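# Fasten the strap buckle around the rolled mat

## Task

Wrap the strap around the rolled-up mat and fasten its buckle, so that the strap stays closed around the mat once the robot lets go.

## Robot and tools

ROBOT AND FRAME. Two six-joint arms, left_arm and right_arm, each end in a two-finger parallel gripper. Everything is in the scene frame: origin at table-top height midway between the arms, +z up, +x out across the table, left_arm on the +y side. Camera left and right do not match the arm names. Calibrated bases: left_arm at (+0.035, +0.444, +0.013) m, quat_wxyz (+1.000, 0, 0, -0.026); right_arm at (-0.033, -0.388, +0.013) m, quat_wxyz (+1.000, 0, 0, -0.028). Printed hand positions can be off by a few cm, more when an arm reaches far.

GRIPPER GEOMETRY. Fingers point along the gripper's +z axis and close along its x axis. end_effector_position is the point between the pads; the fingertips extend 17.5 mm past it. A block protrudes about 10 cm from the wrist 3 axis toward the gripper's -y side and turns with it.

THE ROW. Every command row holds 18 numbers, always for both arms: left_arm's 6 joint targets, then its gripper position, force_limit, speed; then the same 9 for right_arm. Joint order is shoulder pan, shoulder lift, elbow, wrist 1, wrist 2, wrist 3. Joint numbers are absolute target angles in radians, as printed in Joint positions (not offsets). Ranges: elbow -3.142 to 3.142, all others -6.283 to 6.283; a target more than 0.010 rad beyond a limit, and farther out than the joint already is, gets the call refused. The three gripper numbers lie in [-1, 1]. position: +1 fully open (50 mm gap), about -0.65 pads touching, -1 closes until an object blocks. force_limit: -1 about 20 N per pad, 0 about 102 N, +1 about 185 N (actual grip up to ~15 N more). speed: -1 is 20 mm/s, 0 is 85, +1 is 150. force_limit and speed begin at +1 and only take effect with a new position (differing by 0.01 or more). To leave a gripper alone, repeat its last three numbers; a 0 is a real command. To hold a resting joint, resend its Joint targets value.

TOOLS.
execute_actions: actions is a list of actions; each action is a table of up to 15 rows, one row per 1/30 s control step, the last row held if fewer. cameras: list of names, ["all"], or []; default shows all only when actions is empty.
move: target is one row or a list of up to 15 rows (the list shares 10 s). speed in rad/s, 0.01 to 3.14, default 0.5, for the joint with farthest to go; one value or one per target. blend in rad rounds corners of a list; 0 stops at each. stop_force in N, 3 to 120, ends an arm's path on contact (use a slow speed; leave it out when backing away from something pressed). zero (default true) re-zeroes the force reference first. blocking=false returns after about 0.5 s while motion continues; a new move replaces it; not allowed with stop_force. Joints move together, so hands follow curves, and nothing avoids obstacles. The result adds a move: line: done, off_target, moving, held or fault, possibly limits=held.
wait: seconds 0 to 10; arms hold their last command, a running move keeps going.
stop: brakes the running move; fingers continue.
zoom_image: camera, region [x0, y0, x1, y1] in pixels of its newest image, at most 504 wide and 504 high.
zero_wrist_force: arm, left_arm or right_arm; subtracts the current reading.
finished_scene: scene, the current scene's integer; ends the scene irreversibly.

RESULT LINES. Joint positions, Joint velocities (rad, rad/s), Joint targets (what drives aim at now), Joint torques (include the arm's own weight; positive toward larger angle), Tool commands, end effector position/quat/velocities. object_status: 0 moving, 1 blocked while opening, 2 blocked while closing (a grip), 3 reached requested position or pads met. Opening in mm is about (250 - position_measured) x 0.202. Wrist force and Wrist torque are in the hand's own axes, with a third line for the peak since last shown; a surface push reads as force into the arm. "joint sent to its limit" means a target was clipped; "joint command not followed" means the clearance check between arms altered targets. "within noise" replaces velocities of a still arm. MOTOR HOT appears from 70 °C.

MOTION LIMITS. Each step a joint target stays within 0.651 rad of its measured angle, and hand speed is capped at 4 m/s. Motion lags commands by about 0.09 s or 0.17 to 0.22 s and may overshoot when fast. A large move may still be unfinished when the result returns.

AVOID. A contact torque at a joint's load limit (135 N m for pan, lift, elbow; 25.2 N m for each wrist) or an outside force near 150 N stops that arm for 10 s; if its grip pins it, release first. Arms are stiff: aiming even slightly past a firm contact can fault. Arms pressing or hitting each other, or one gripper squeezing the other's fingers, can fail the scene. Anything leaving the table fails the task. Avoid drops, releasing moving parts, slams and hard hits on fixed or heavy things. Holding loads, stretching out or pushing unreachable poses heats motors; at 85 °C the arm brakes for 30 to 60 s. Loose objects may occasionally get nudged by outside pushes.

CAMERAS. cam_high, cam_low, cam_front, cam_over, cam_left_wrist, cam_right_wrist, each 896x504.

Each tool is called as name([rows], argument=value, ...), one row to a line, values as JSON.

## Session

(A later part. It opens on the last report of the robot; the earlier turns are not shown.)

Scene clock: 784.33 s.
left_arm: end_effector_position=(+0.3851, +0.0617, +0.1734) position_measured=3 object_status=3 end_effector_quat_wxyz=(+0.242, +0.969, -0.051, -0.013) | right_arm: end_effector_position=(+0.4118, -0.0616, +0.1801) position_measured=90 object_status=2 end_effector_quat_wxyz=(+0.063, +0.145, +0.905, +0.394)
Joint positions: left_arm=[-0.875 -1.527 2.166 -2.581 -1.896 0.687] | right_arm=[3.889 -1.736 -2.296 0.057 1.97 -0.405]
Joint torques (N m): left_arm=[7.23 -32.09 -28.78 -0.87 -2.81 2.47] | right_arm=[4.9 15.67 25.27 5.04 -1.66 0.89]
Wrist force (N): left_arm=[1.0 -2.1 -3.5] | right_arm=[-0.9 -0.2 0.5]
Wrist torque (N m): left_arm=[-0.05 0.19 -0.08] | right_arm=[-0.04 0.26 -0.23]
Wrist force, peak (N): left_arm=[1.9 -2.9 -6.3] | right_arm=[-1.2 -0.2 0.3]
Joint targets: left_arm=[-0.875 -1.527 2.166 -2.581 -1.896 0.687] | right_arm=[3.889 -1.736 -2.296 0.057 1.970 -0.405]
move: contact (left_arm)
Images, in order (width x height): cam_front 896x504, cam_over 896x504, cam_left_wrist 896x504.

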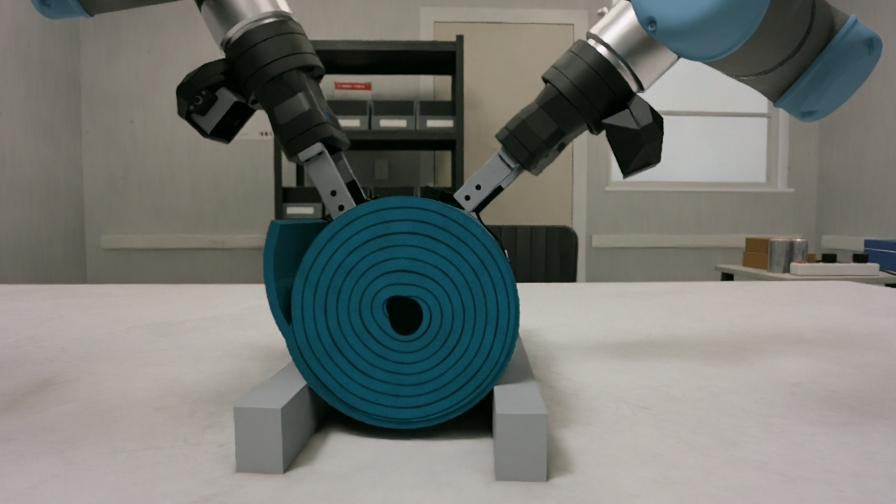

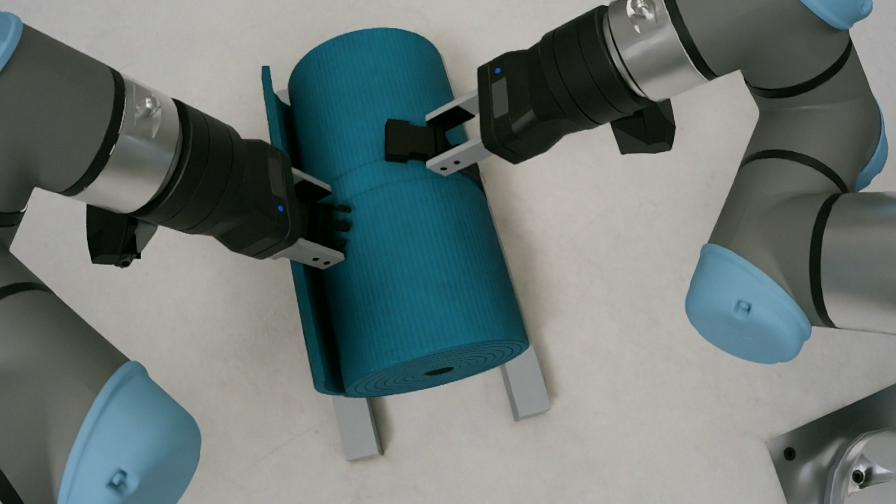

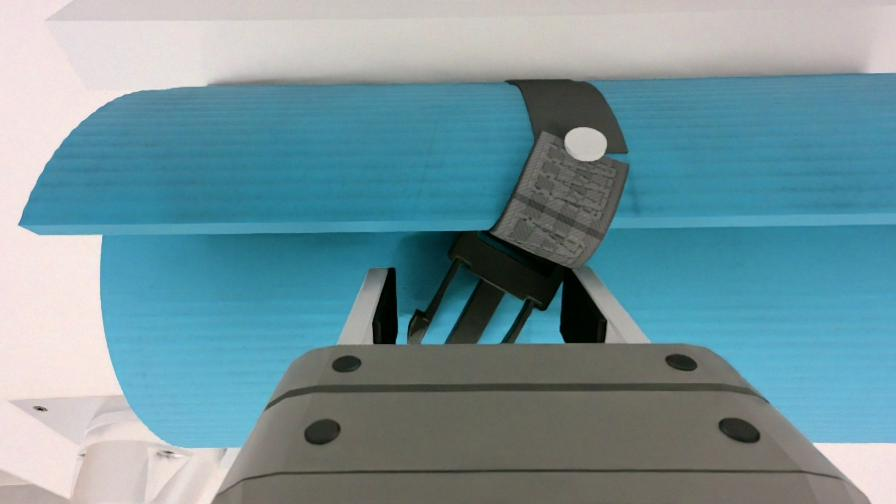

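move(target=[-0.8203, -1.4657, 2.0890, -2.5478, -1.9154, 0.7409, 1, 1, 1, 3.8894, -1.7356, -2.2959, 0.0566, 1.9704, -0.4049, -1, 0, -1], speed=0.03, stop_force=12, cameras=["cam_over", "cam_left_wrist", "cam_front"])

zoom_image(camera="cam_left_wrist", region=[350, 150, 610, 350])

zoom_image(camera="cam_over", region=[240, 130, 370, 260])

Scene clock: 804.47 s.
left_arm: end_effector_position=(+0.4183, +0.0588, +0.1747) position_measured=3 object_status=3 end_effector_quat_wxyz=(+0.242, +0.969, -0.051, -0.013) | right_arm: end_effector_position=(+0.4118, -0.0616, +0.1801) position_measured=90 object_status=2 end_effector_quat_wxyz=(+0.063, +0.145, +0.905, +0.394)
Joint positions: left_arm=[-0.82 -1.466 2.089 -2.548 -1.915 0.741] | right_arm=[3.889 -1.736 -2.296 0.057 1.97 -0.405]
Joint torques (N m): left_arm=[-7.64 -36.99 -14.5 -5.54 1.06 -2.53] | right_arm=[4.82 15.75 25.06 4.92 -1.59 0.87]
Wrist force (N): left_arm=[-0.3 -0.7 0.6] | right_arm=[-1.1 -0.2 0.4]
Wrist torque (N m): left_arm=[-0.07 0.08 -0.18] | right_arm=[-0.04 0.28 -0.23]
Wrist force, peak (N): left_arm=[0.9 -2.2 -3.8] | right_arm=[-1.3 -0.3 0.4]
Joint targets: left_arm=[-0.820 -1.466 2.089 -2.548 -1.915 0.741] | right_arm=[3.889 -1.736 -2.296 0.057 1.970 -0.405]
move: done
Images, in order (width x height): cam_front 896x504, cam_over 896x504, cam_left_wrist 896x504.

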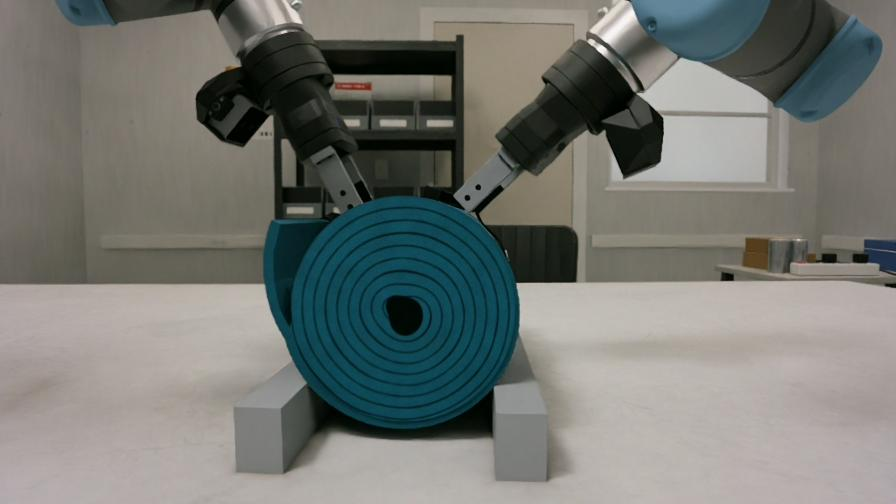

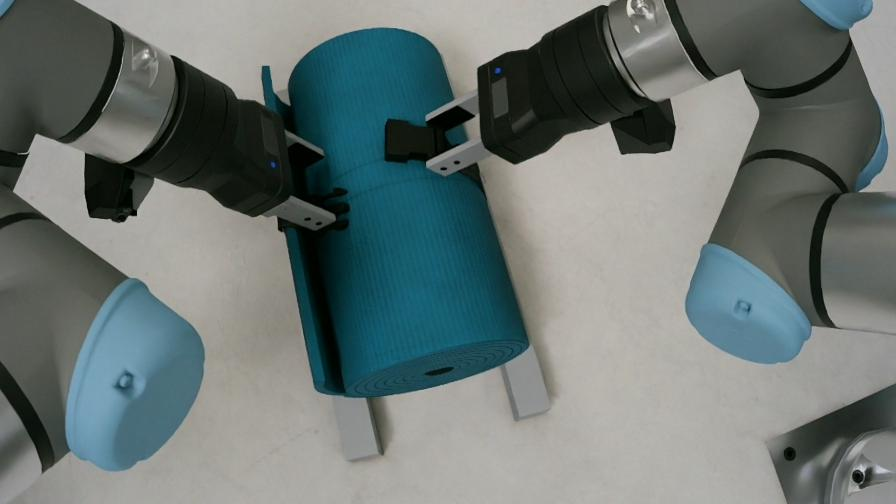

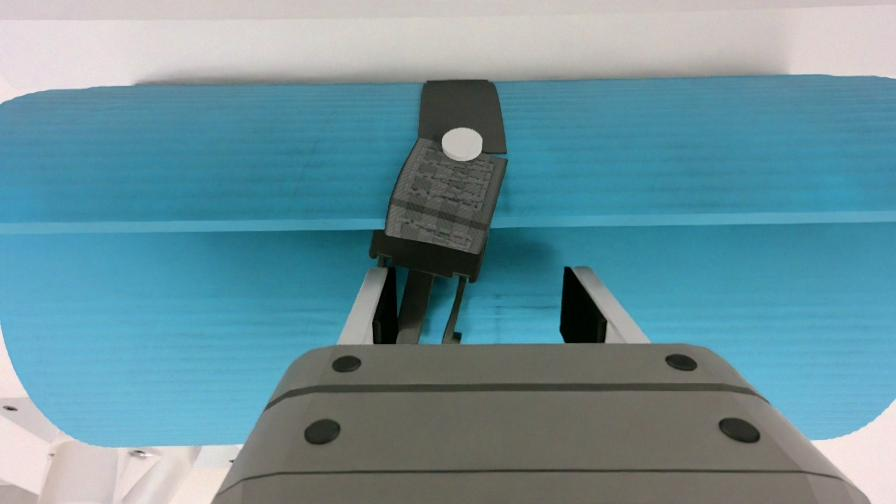

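Scaled by 1.938.

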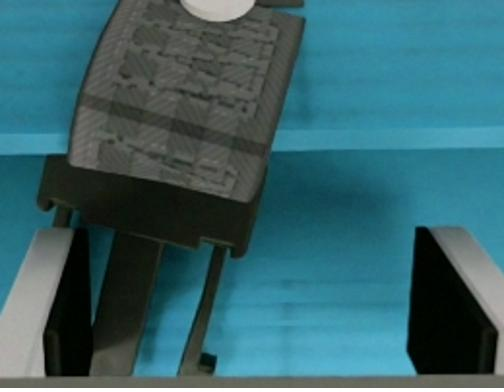

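Scaled by 3.877.

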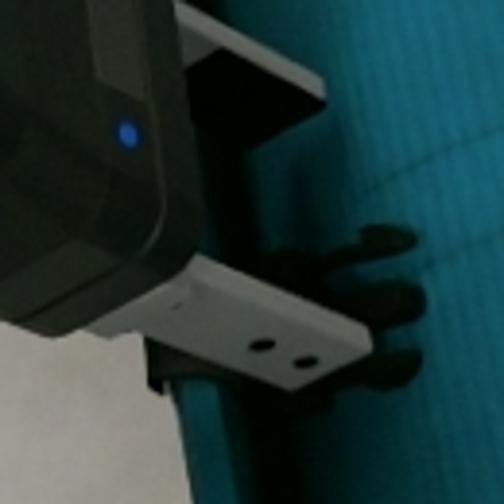

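move([
  [-0.8052, -1.5026, 2.0745, -2.4912, -1.9206, 0.7561, 0.8, 1, 1, 3.8894, -1.7356, -2.2959, 0.0566, 1.9704, -0.4049, -1, 0, -1],
  [-0.7504, -1.5228, 2.1637, -2.6185, -2.0400, 0.8096, 0.8, 1, 1, 3.8894, -1.7356, -2.2959, 0.0566, 1.9704, -0.4049, -1, 0, -1],
], speed=[0.08, 0.2], blend=[0.01, 0], cameras=["cam_over", "cam_left_wrist", "cam_front"])

zoom_image(camera="cam_left_wrist", region=[350, 150, 610, 350])

zoom_image(camera="cam_over", region=[240, 130, 370, 260])

zoom_image(camera="cam_front", region=[280, 150, 400, 240])

Scene clock: 885.47 s.
left_arm: end_effector_position=(+0.4068, +0.0826, +0.1925) position_measured=32 object_status=3 end_effector_quat_wxyz=(+0.300, +0.951, -0.066, -0.021) | right_arm: end_effector_position=(+0.4118, -0.0616, +0.1801) position_measured=90 object_status=2 end_effector_quat_wxyz=(+0.063, +0.145, +0.905, +0.394)
Joint positions: left_arm=[-0.75 -1.523 2.164 -2.618 -2.04 0.81] | right_arm=[3.889 -1.736 -2.296 0.057 1.97 -0.405]
Joint torques (N m): left_arm=[-8.13 -17.79 -27.11 -1.79 -0.15 -2.69] | right_arm=[5.42 15.61 24.5 4.8 -1.6 0.74]
Wrist force (N): left_arm=[-0.3 -1.2 1.0] | right_arm=[-1.0 -0.2 0.3]
Wrist torque (N m): left_arm=[-0.16 0.11 -0.16] | right_arm=[-0.05 0.26 -0.23]
Wrist force, peak (N): left_arm=[-0.6 -1.8 0.8] | right_arm=[-1.2 -0.3 0.5]
Joint targets: left_arm=[-0.750 -1.523 2.164 -2.619 -2.040 0.810] | right_arm=[3.889 -1.736 -2.296 0.057 1.970 -0.405]
move: done
Images, in order (width x height): cam_front 896x504, cam_over 896x504, cam_left_wrist 896x504.

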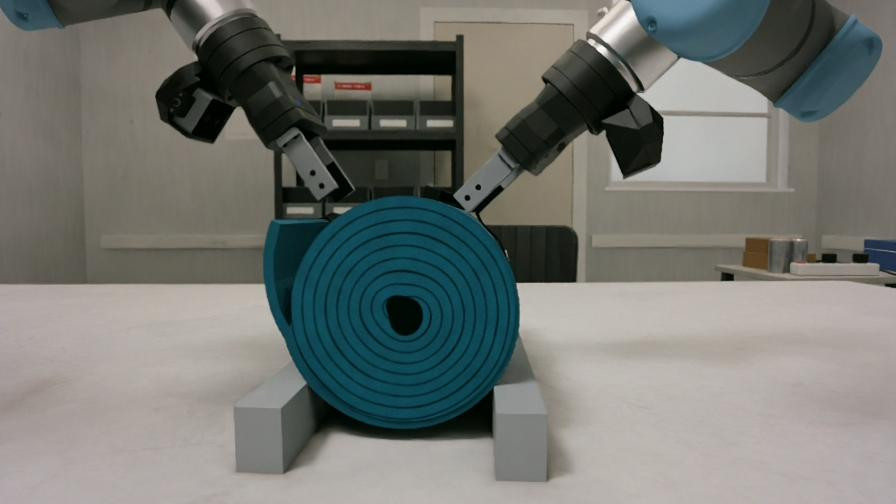

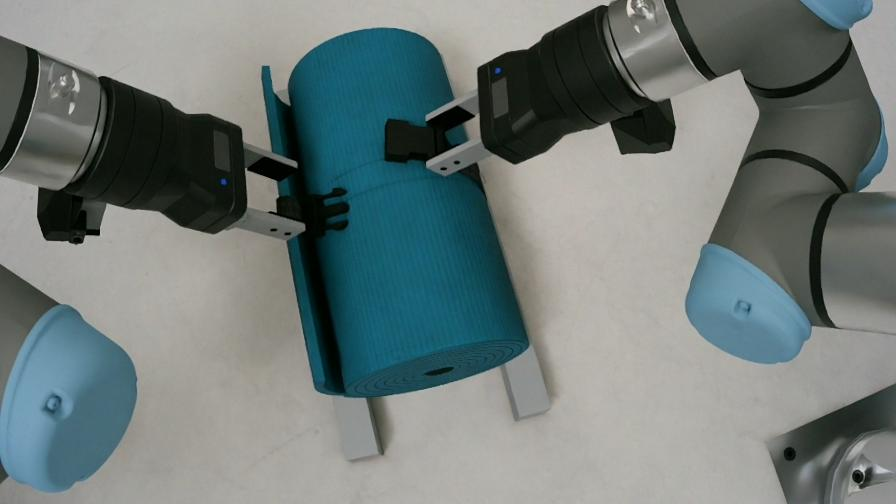

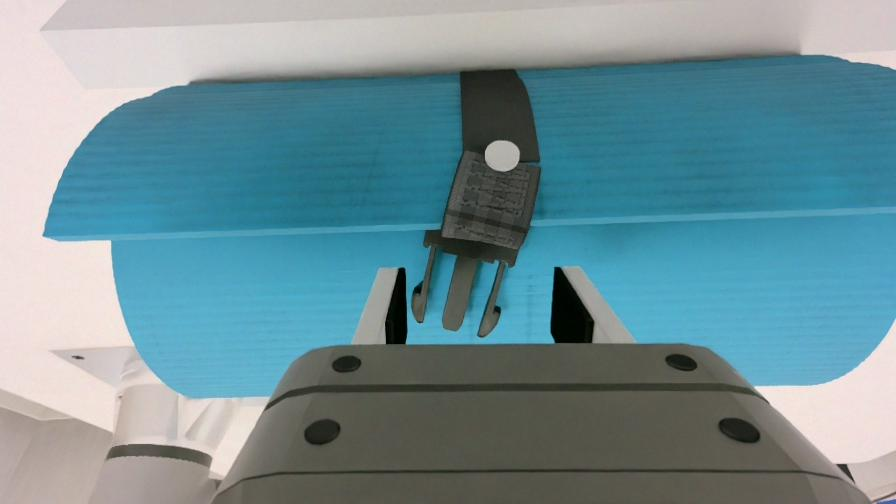

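Scaled by 1.938.

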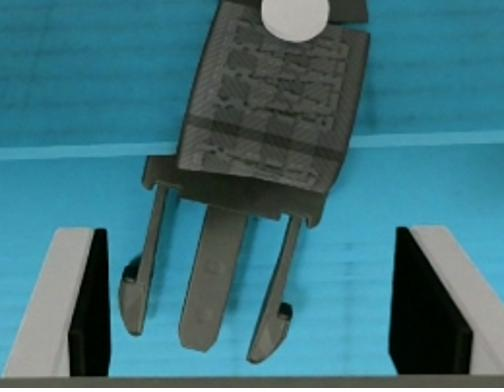

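Scaled by 3.877.

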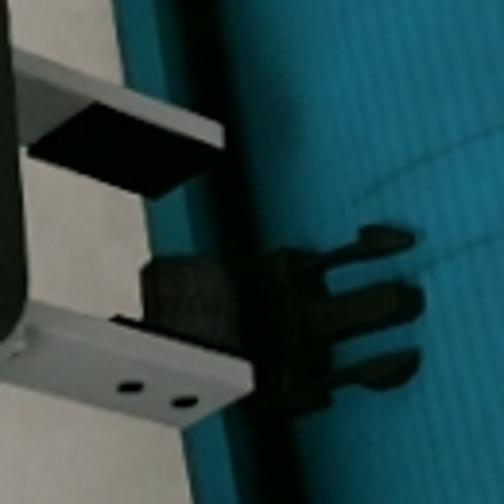

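Scaled by 4.200.

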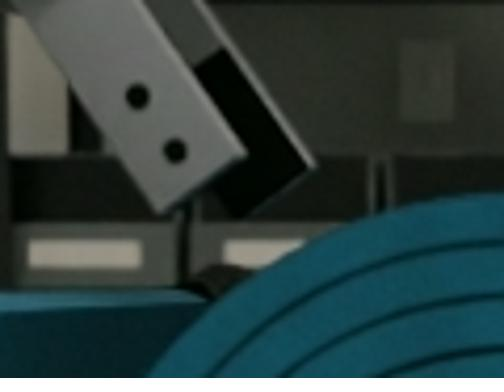

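move(target=[-0.7726, -1.4593, 2.1886, -2.7172, -2.0311, 0.7868, 0.8, 1, 1, 3.8894, -1.7356, -2.2959, 0.0566, 1.9704, -0.4049, -1, 0, -1], speed=0.05, stop_force=6, cameras=["cam_over", "cam_left_wrist", "cam_front"])

zoom_image(camera="cam_left_wrist", region=[350, 150, 610, 350])

zoom_image(camera="cam_over", region=[240, 130, 370, 260])

zoom_image(camera="cam_front", region=[280, 150, 400, 240])

Scene clock: 968.90 s.
left_arm: end_effector_position=(+0.4050, +0.0706, +0.1644) position_measured=32 object_status=3 end_effector_quat_wxyz=(+0.300, +0.951, -0.066, -0.021) | right_arm: end_effector_position=(+0.4118, -0.0616, +0.1801) position_measured=90 object_status=2 end_effector_quat_wxyz=(+0.063, +0.145, +0.905, +0.394)
Joint positions: left_arm=[-0.773 -1.459 2.189 -2.717 -2.031 0.787] | right_arm=[3.889 -1.736 -2.296 0.057 1.97 -0.405]
Joint torques (N m): left_arm=[8.44 -35.42 -27.04 -1.11 -2.18 2.03] | right_arm=[5.25 16.01 24.62 4.98 -1.57 0.74]
Wrist force (N): left_arm=[-0.5 -0.8 0.9] | right_arm=[-1.1 -0.1 0.4]
Wrist torque (N m): left_arm=[-0.11 0.13 -0.08] | right_arm=[-0.03 0.29 -0.22]
Wrist force, peak (N): left_arm=[-0.4 -1.3 1.0] | right_arm=[-1.2 0.0 0.5]
Joint targets: left_arm=[-0.773 -1.459 2.189 -2.717 -2.031 0.787] | right_arm=[3.889 -1.736 -2.296 0.057 1.970 -0.405]
move: done
Images, in order (width x height): cam_front 896x504, cam_over 896x504, cam_left_wrist 896x504.

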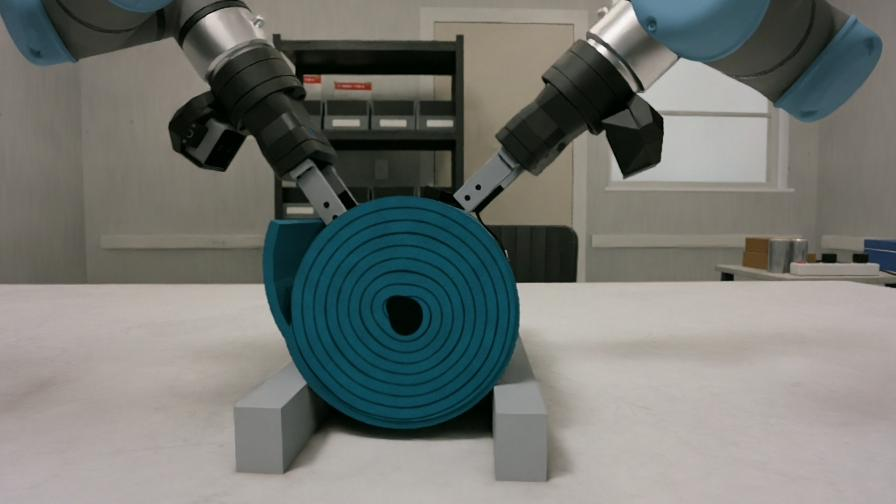

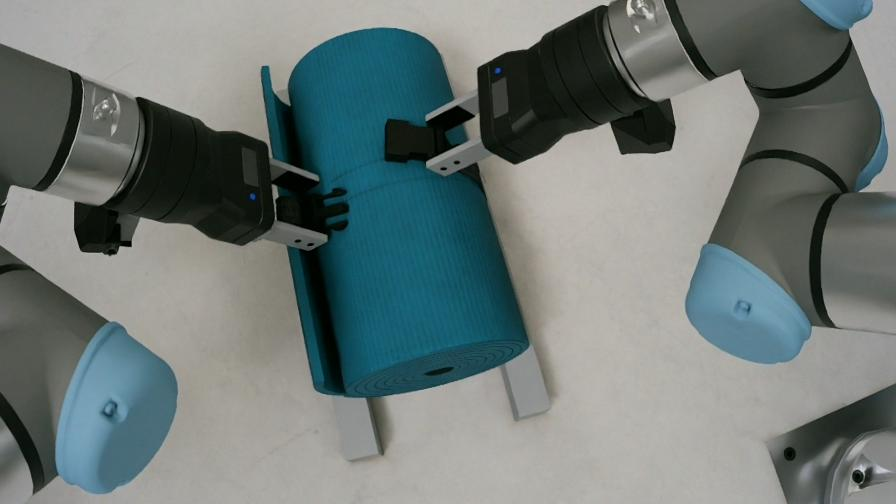

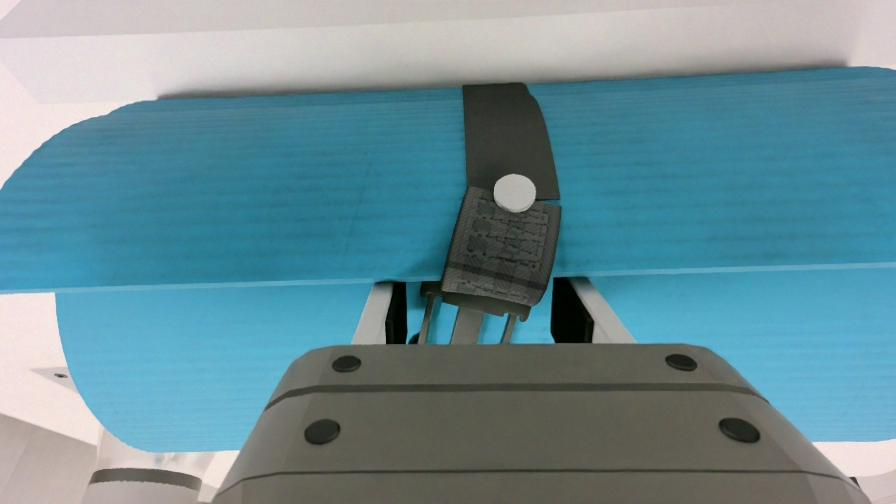

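Scaled by 1.938.

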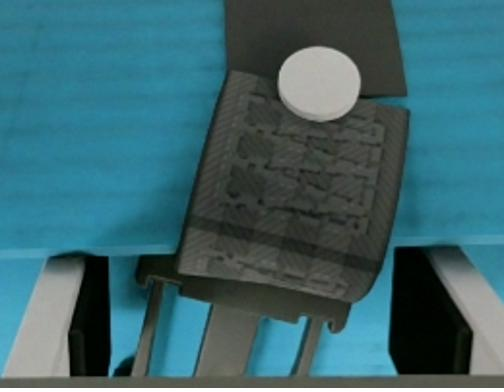

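Scaled by 3.877.

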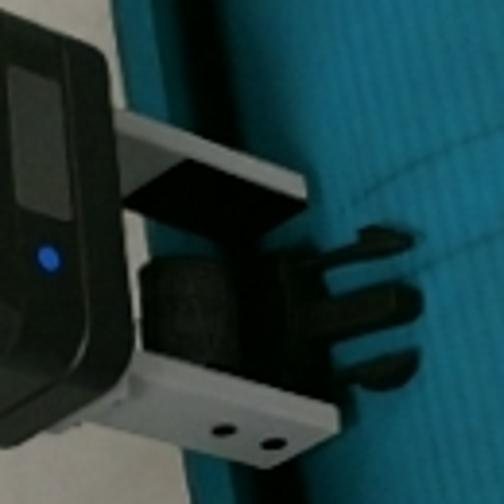

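Scaled by 4.200.

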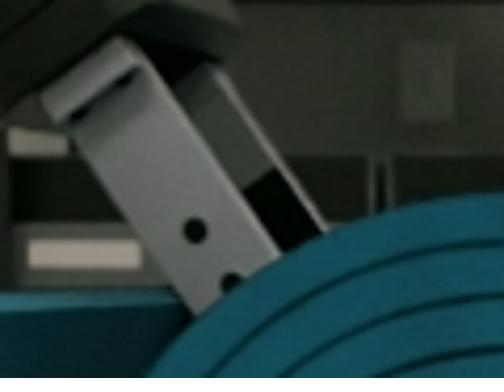

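move(target=[-0.7606, -1.4561, 2.1993, -2.7255, -2.0359, 0.7992, 0.8, 1, 1, 3.8894, -1.7356, -2.2959, 0.0566, 1.9704, -0.4049, -1, 0, -1], speed=0.02, stop_force=15, cameras=["cam_over", "cam_left_wrist", "cam_front"])

zoom_image(camera="cam_left_wrist", region=[350, 150, 610, 350])

zoom_image(camera="cam_over", region=[240, 130, 370, 260])

Scene clock: 981.17 s.
left_arm: end_effector_position=(+0.4062, +0.0768, +0.1596) position_measured=32 object_status=3 end_effector_quat_wxyz=(+0.300, +0.951, -0.067, -0.021) | right_arm: end_effector_position=(+0.4118, -0.0616, +0.1801) position_measured=90 object_status=2 end_effector_quat_wxyz=(+0.063, +0.145, +0.905, +0.394)
Joint positions: left_arm=[-0.761 -1.456 2.199 -2.726 -2.036 0.799] | right_arm=[3.889 -1.736 -2.296 0.057 1.97 -0.405]
Joint torques (N m): left_arm=[-8.65 -29.01 -27.51 -1.17 0.98 -2.39] | right_arm=[5.21 16.69 24.26 4.94 -1.6 0.72]
Wrist force (N): left_arm=[-0.5 0.1 0.3] | right_arm=[-1.0 -0.2 0.3]
Wrist torque (N m): left_arm=[-0.09 0.10 -0.22] | right_arm=[-0.04 0.27 -0.23]
Wrist force, peak (N): left_arm=[-0.4 -1.2 1.0] | right_arm=[-1.2 -0.3 0.4]
Joint targets: left_arm=[-0.761 -1.456 2.199 -2.725 -2.036 0.799] | right_arm=[3.889 -1.736 -2.296 0.057 1.970 -0.405]
move: done
Images, in order (width x height): cam_front 896x504, cam_over 896x504, cam_left_wrist 896x504.

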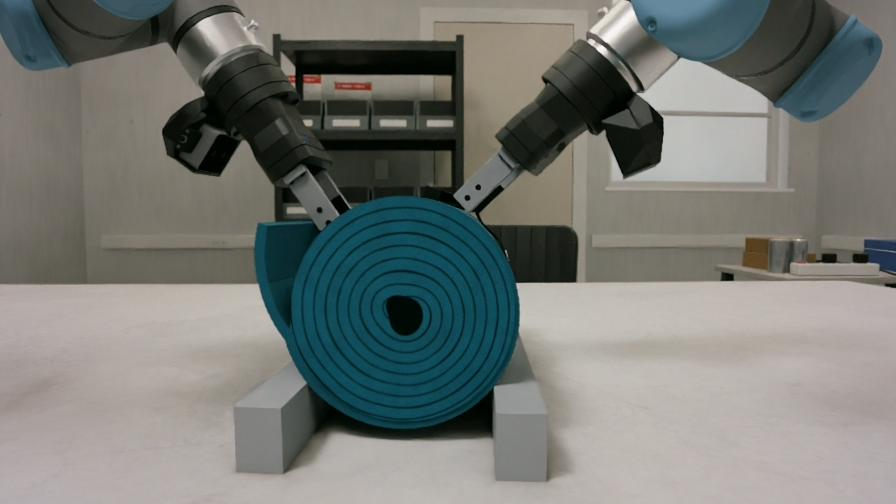

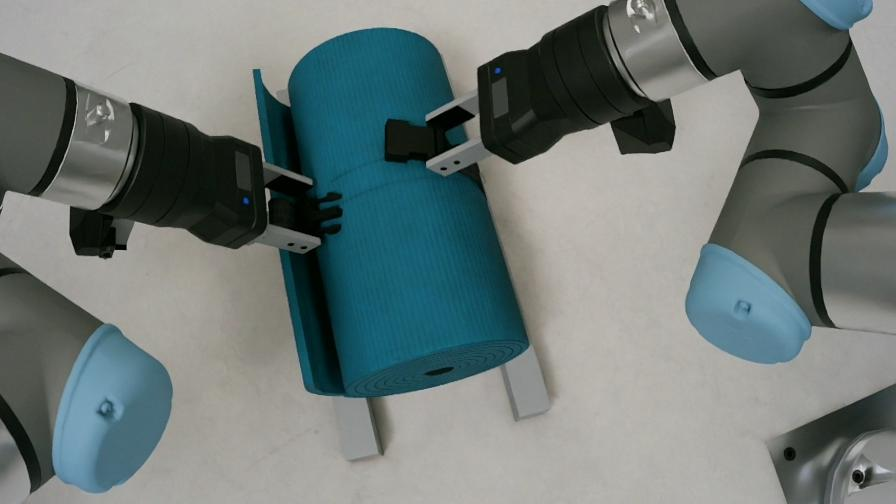

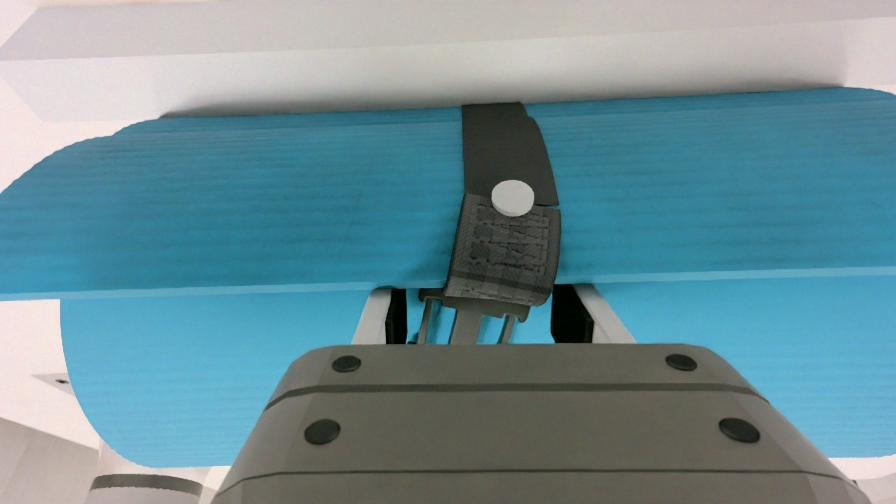

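Scaled by 1.938.

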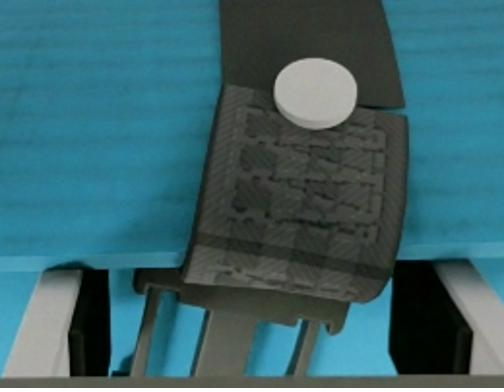

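Scaled by 3.877.

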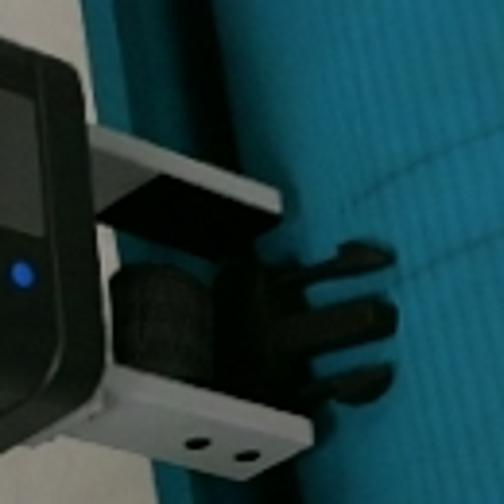

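move(target=[-0.761, -1.456, 2.199, -2.725, -2.036, 0.799, -1, -0.5, -1, 3.8894, -1.7356, -2.2959, 0.0566, 1.9704, -0.4049, -1, 0, -1], speed=0.02, cameras=["cam_over", "cam_left_wrist"])

zoom_image(camera="cam_left_wrist", region=[350, 150, 610, 350])

zoom_image(camera="cam_over", region=[240, 130, 370, 260])

Scene clock: 989.37 s.
left_arm: end_effector_position=(+0.4061, +0.0766, +0.1597) position_measured=85 object_status=2 end_effector_quat_wxyz=(+0.300, +0.951, -0.067, -0.021) | right_arm: end_effector_position=(+0.4118, -0.0616, +0.1801) position_measured=90 object_status=2 end_effector_quat_wxyz=(+0.063, +0.145, +0.905, +0.394)
Joint positions: left_arm=[-0.761 -1.456 2.199 -2.725 -2.036 0.799] | right_arm=[3.889 -1.736 -2.296 0.057 1.97 -0.405]
Joint torques (N m): left_arm=[1.37 -18.79 -21.92 -3.48 -2.38 -1.52] | right_arm=[5.18 15.99 24.17 4.87 -1.66 0.7]
Wrist force (N): left_arm=[-0.5 -0.4 1.0] | right_arm=[-0.8 -0.3 0.3]
Wrist torque (N m): left_arm=[-0.12 0.08 -0.20] | right_arm=[-0.06 0.24 -0.22]
Wrist force, peak (N): left_arm=[-0.9 -0.3 1.0] | right_arm=[-1.2 -0.2 0.4]
Joint targets: left_arm=[-0.761 -1.456 2.199 -2.725 -2.036 0.799] | right_arm=[3.889 -1.736 -2.296 0.057 1.970 -0.405]
move: done
Images, in order (width x height): cam_over 896x504, cam_left_wrist 896x504.

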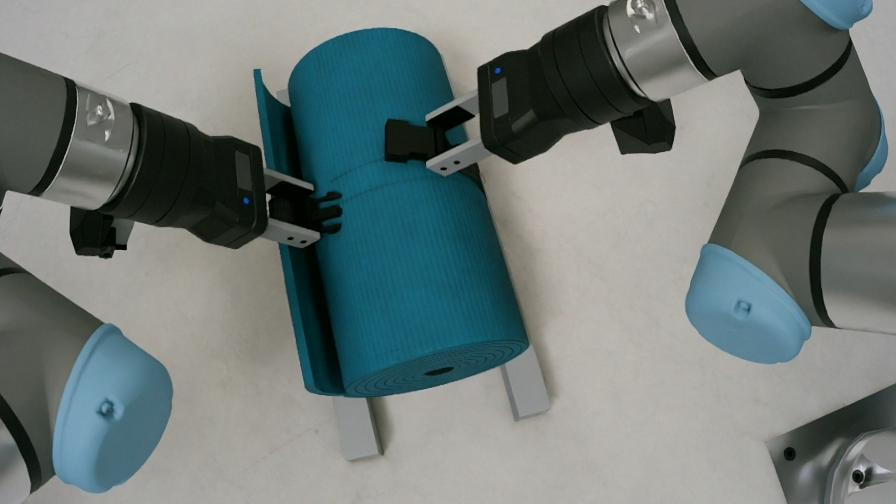

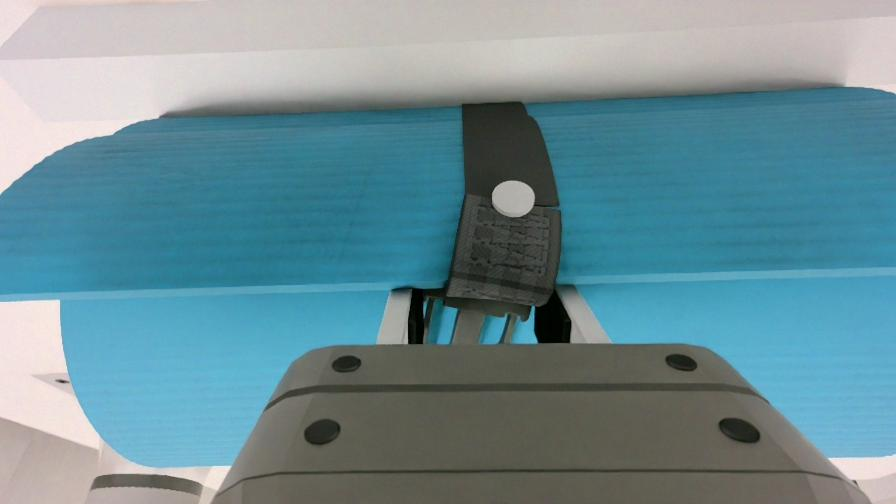

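Scaled by 1.938.

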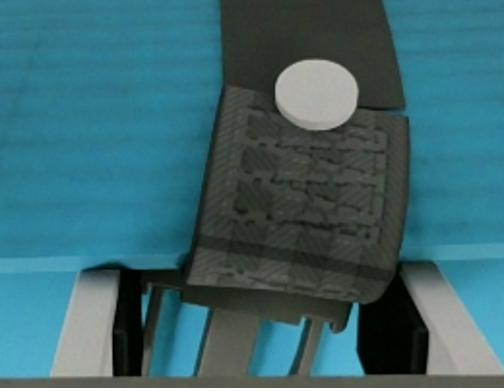

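Scaled by 3.877.

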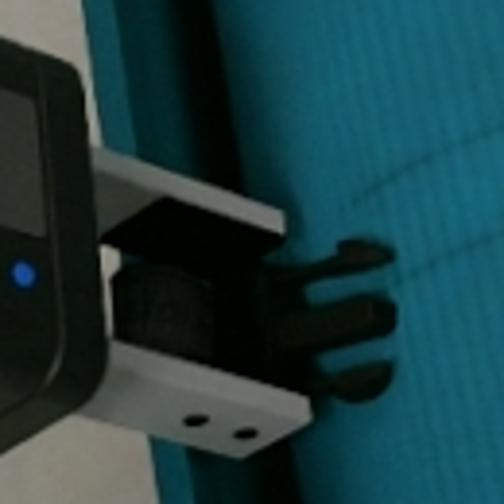

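move(target=[-0.9131, -1.4824, 2.0099, -2.3675, -1.7957, 0.6799, -1, -0.5, -1, 3.8894, -1.7356, -2.2959, 0.0566, 1.9704, -0.4049, -1, 0, -1], speed=0.1, stop_force=15, cameras=["cam_over", "cam_left_wrist", "cam_front", "cam_right_wrist"])

zoom_image(camera="cam_left_wrist", region=[350, 100, 610, 350])

zoom_image(camera="cam_over", region=[250, 80, 450, 260])

zoom_image(camera="cam_front", region=[250, 130, 530, 340])

Scene clock: 1007.50 s.
left_arm: end_effector_position=(+0.4070, +0.0703, +0.1618) position_measured=85 object_status=2 end_effector_quat_wxyz=(+0.280, +0.958, -0.063, -0.022) | right_arm: end_effector_position=(+0.4118, -0.0616, +0.1801) position_measured=90 object_status=2 end_effector_quat_wxyz=(+0.063, +0.145, +0.905, +0.394)
Joint positions: left_arm=[-0.785 -1.46 2.17 -2.669 -1.999 0.78] | right_arm=[3.889 -1.736 -2.296 0.057 1.97 -0.405]
Joint torques (N m): left_arm=[6.88 -16.82 -25.04 -0.9 0.28 1.8] | right_arm=[5.36 16.52 24.44 4.78 -1.6 0.69]
Wrist force (N): left_arm=[0.8 -2.8 -4.4] | right_arm=[-1.1 -0.1 0.3]
Wrist torque (N m): left_arm=[-0.16 0.17 -0.17] | right_arm=[-0.02 0.29 -0.23]
Wrist force, peak (N): left_arm=[-2.7 -12.0 -15.9] | right_arm=[-1.1 -0.1 0.6]
Joint targets: left_arm=[-0.785 -1.460 2.170 -2.669 -1.999 0.780] | right_arm=[3.889 -1.736 -2.296 0.057 1.970 -0.405]
move: contact (left_arm); left_arm: the wrist 1 is farthest, 0.302 rad from its target
Images, in order (width x height): cam_front 896x504, cam_over 896x504, cam_left_wrist 896x504, cam_right_wrist 896x504.

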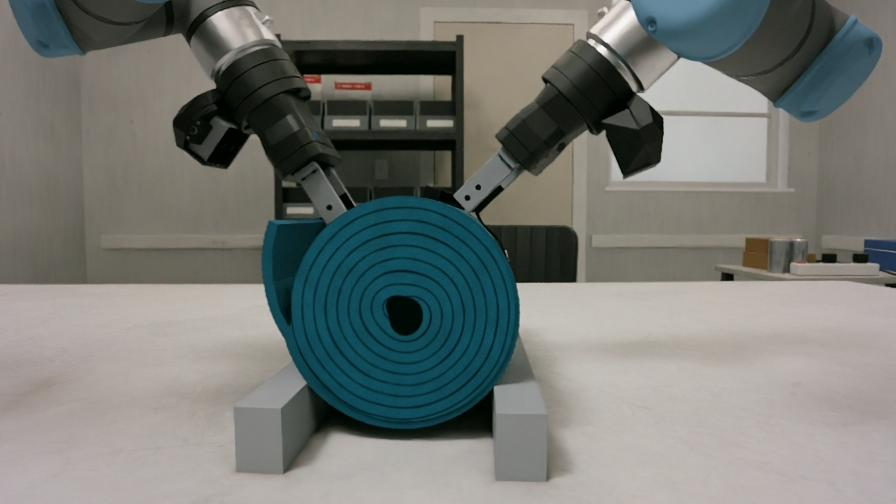

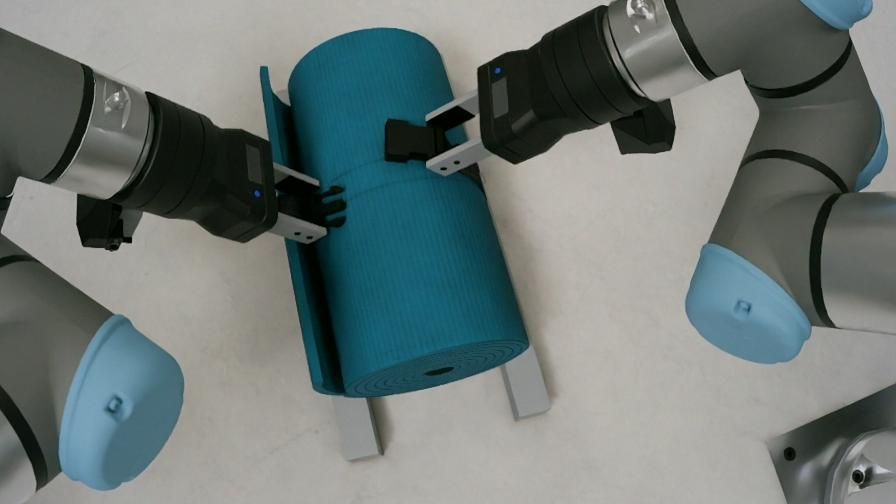

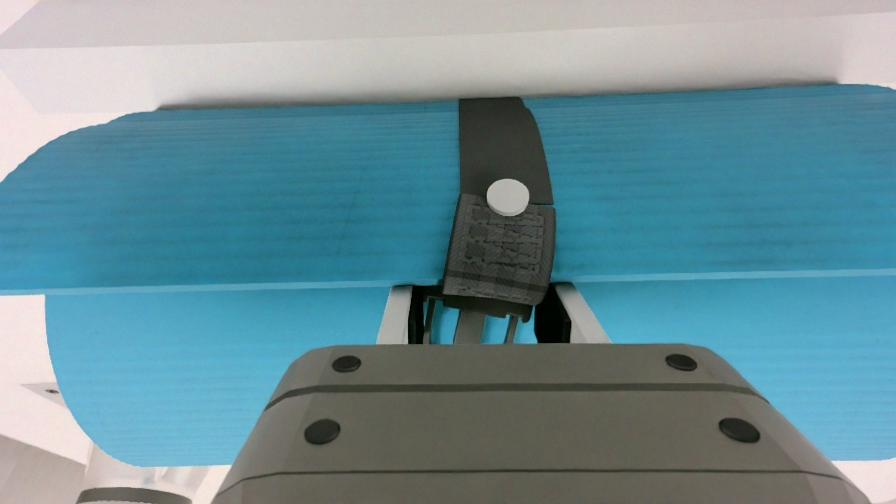

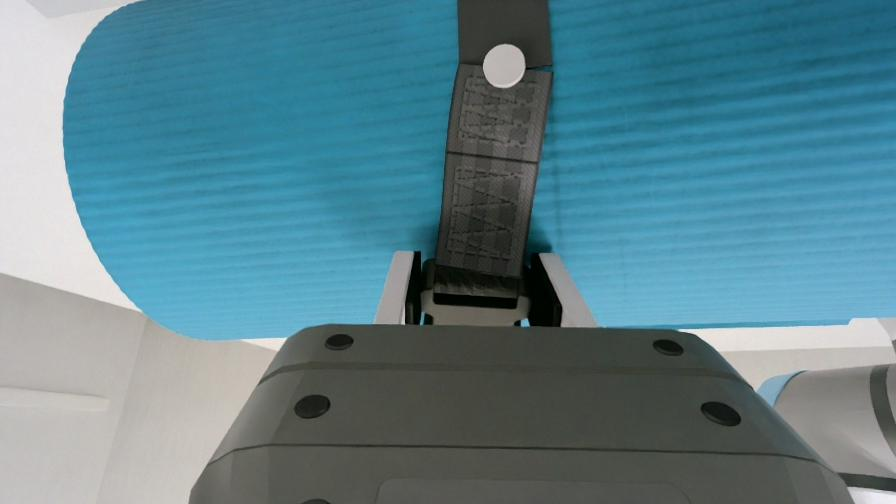

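Scaled by 1.938.

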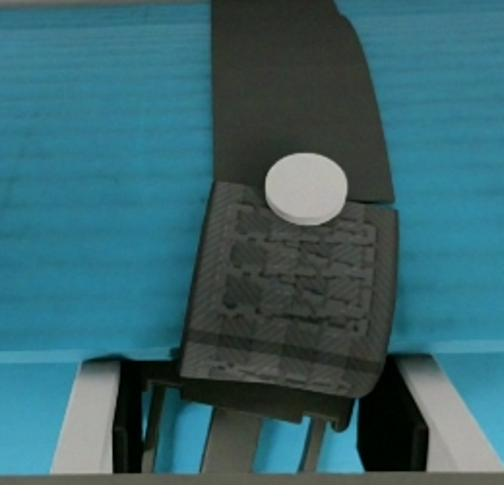

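Scaled by 2.520.

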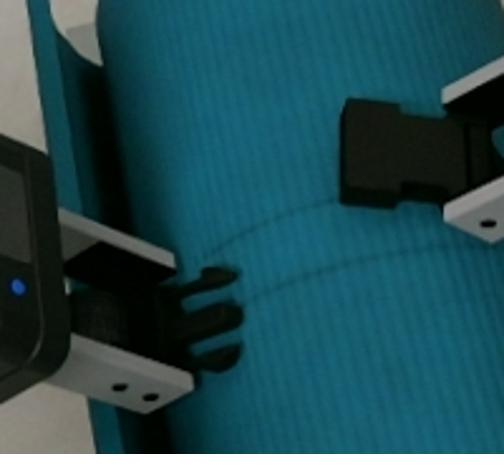

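Scaled by 1.800.

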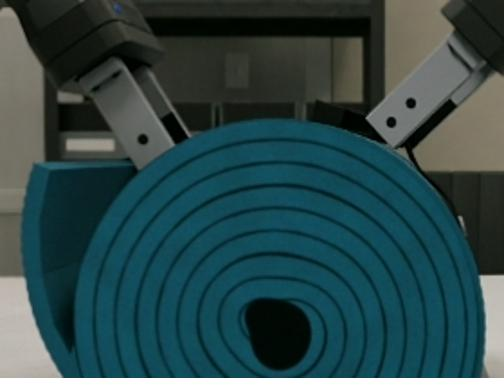

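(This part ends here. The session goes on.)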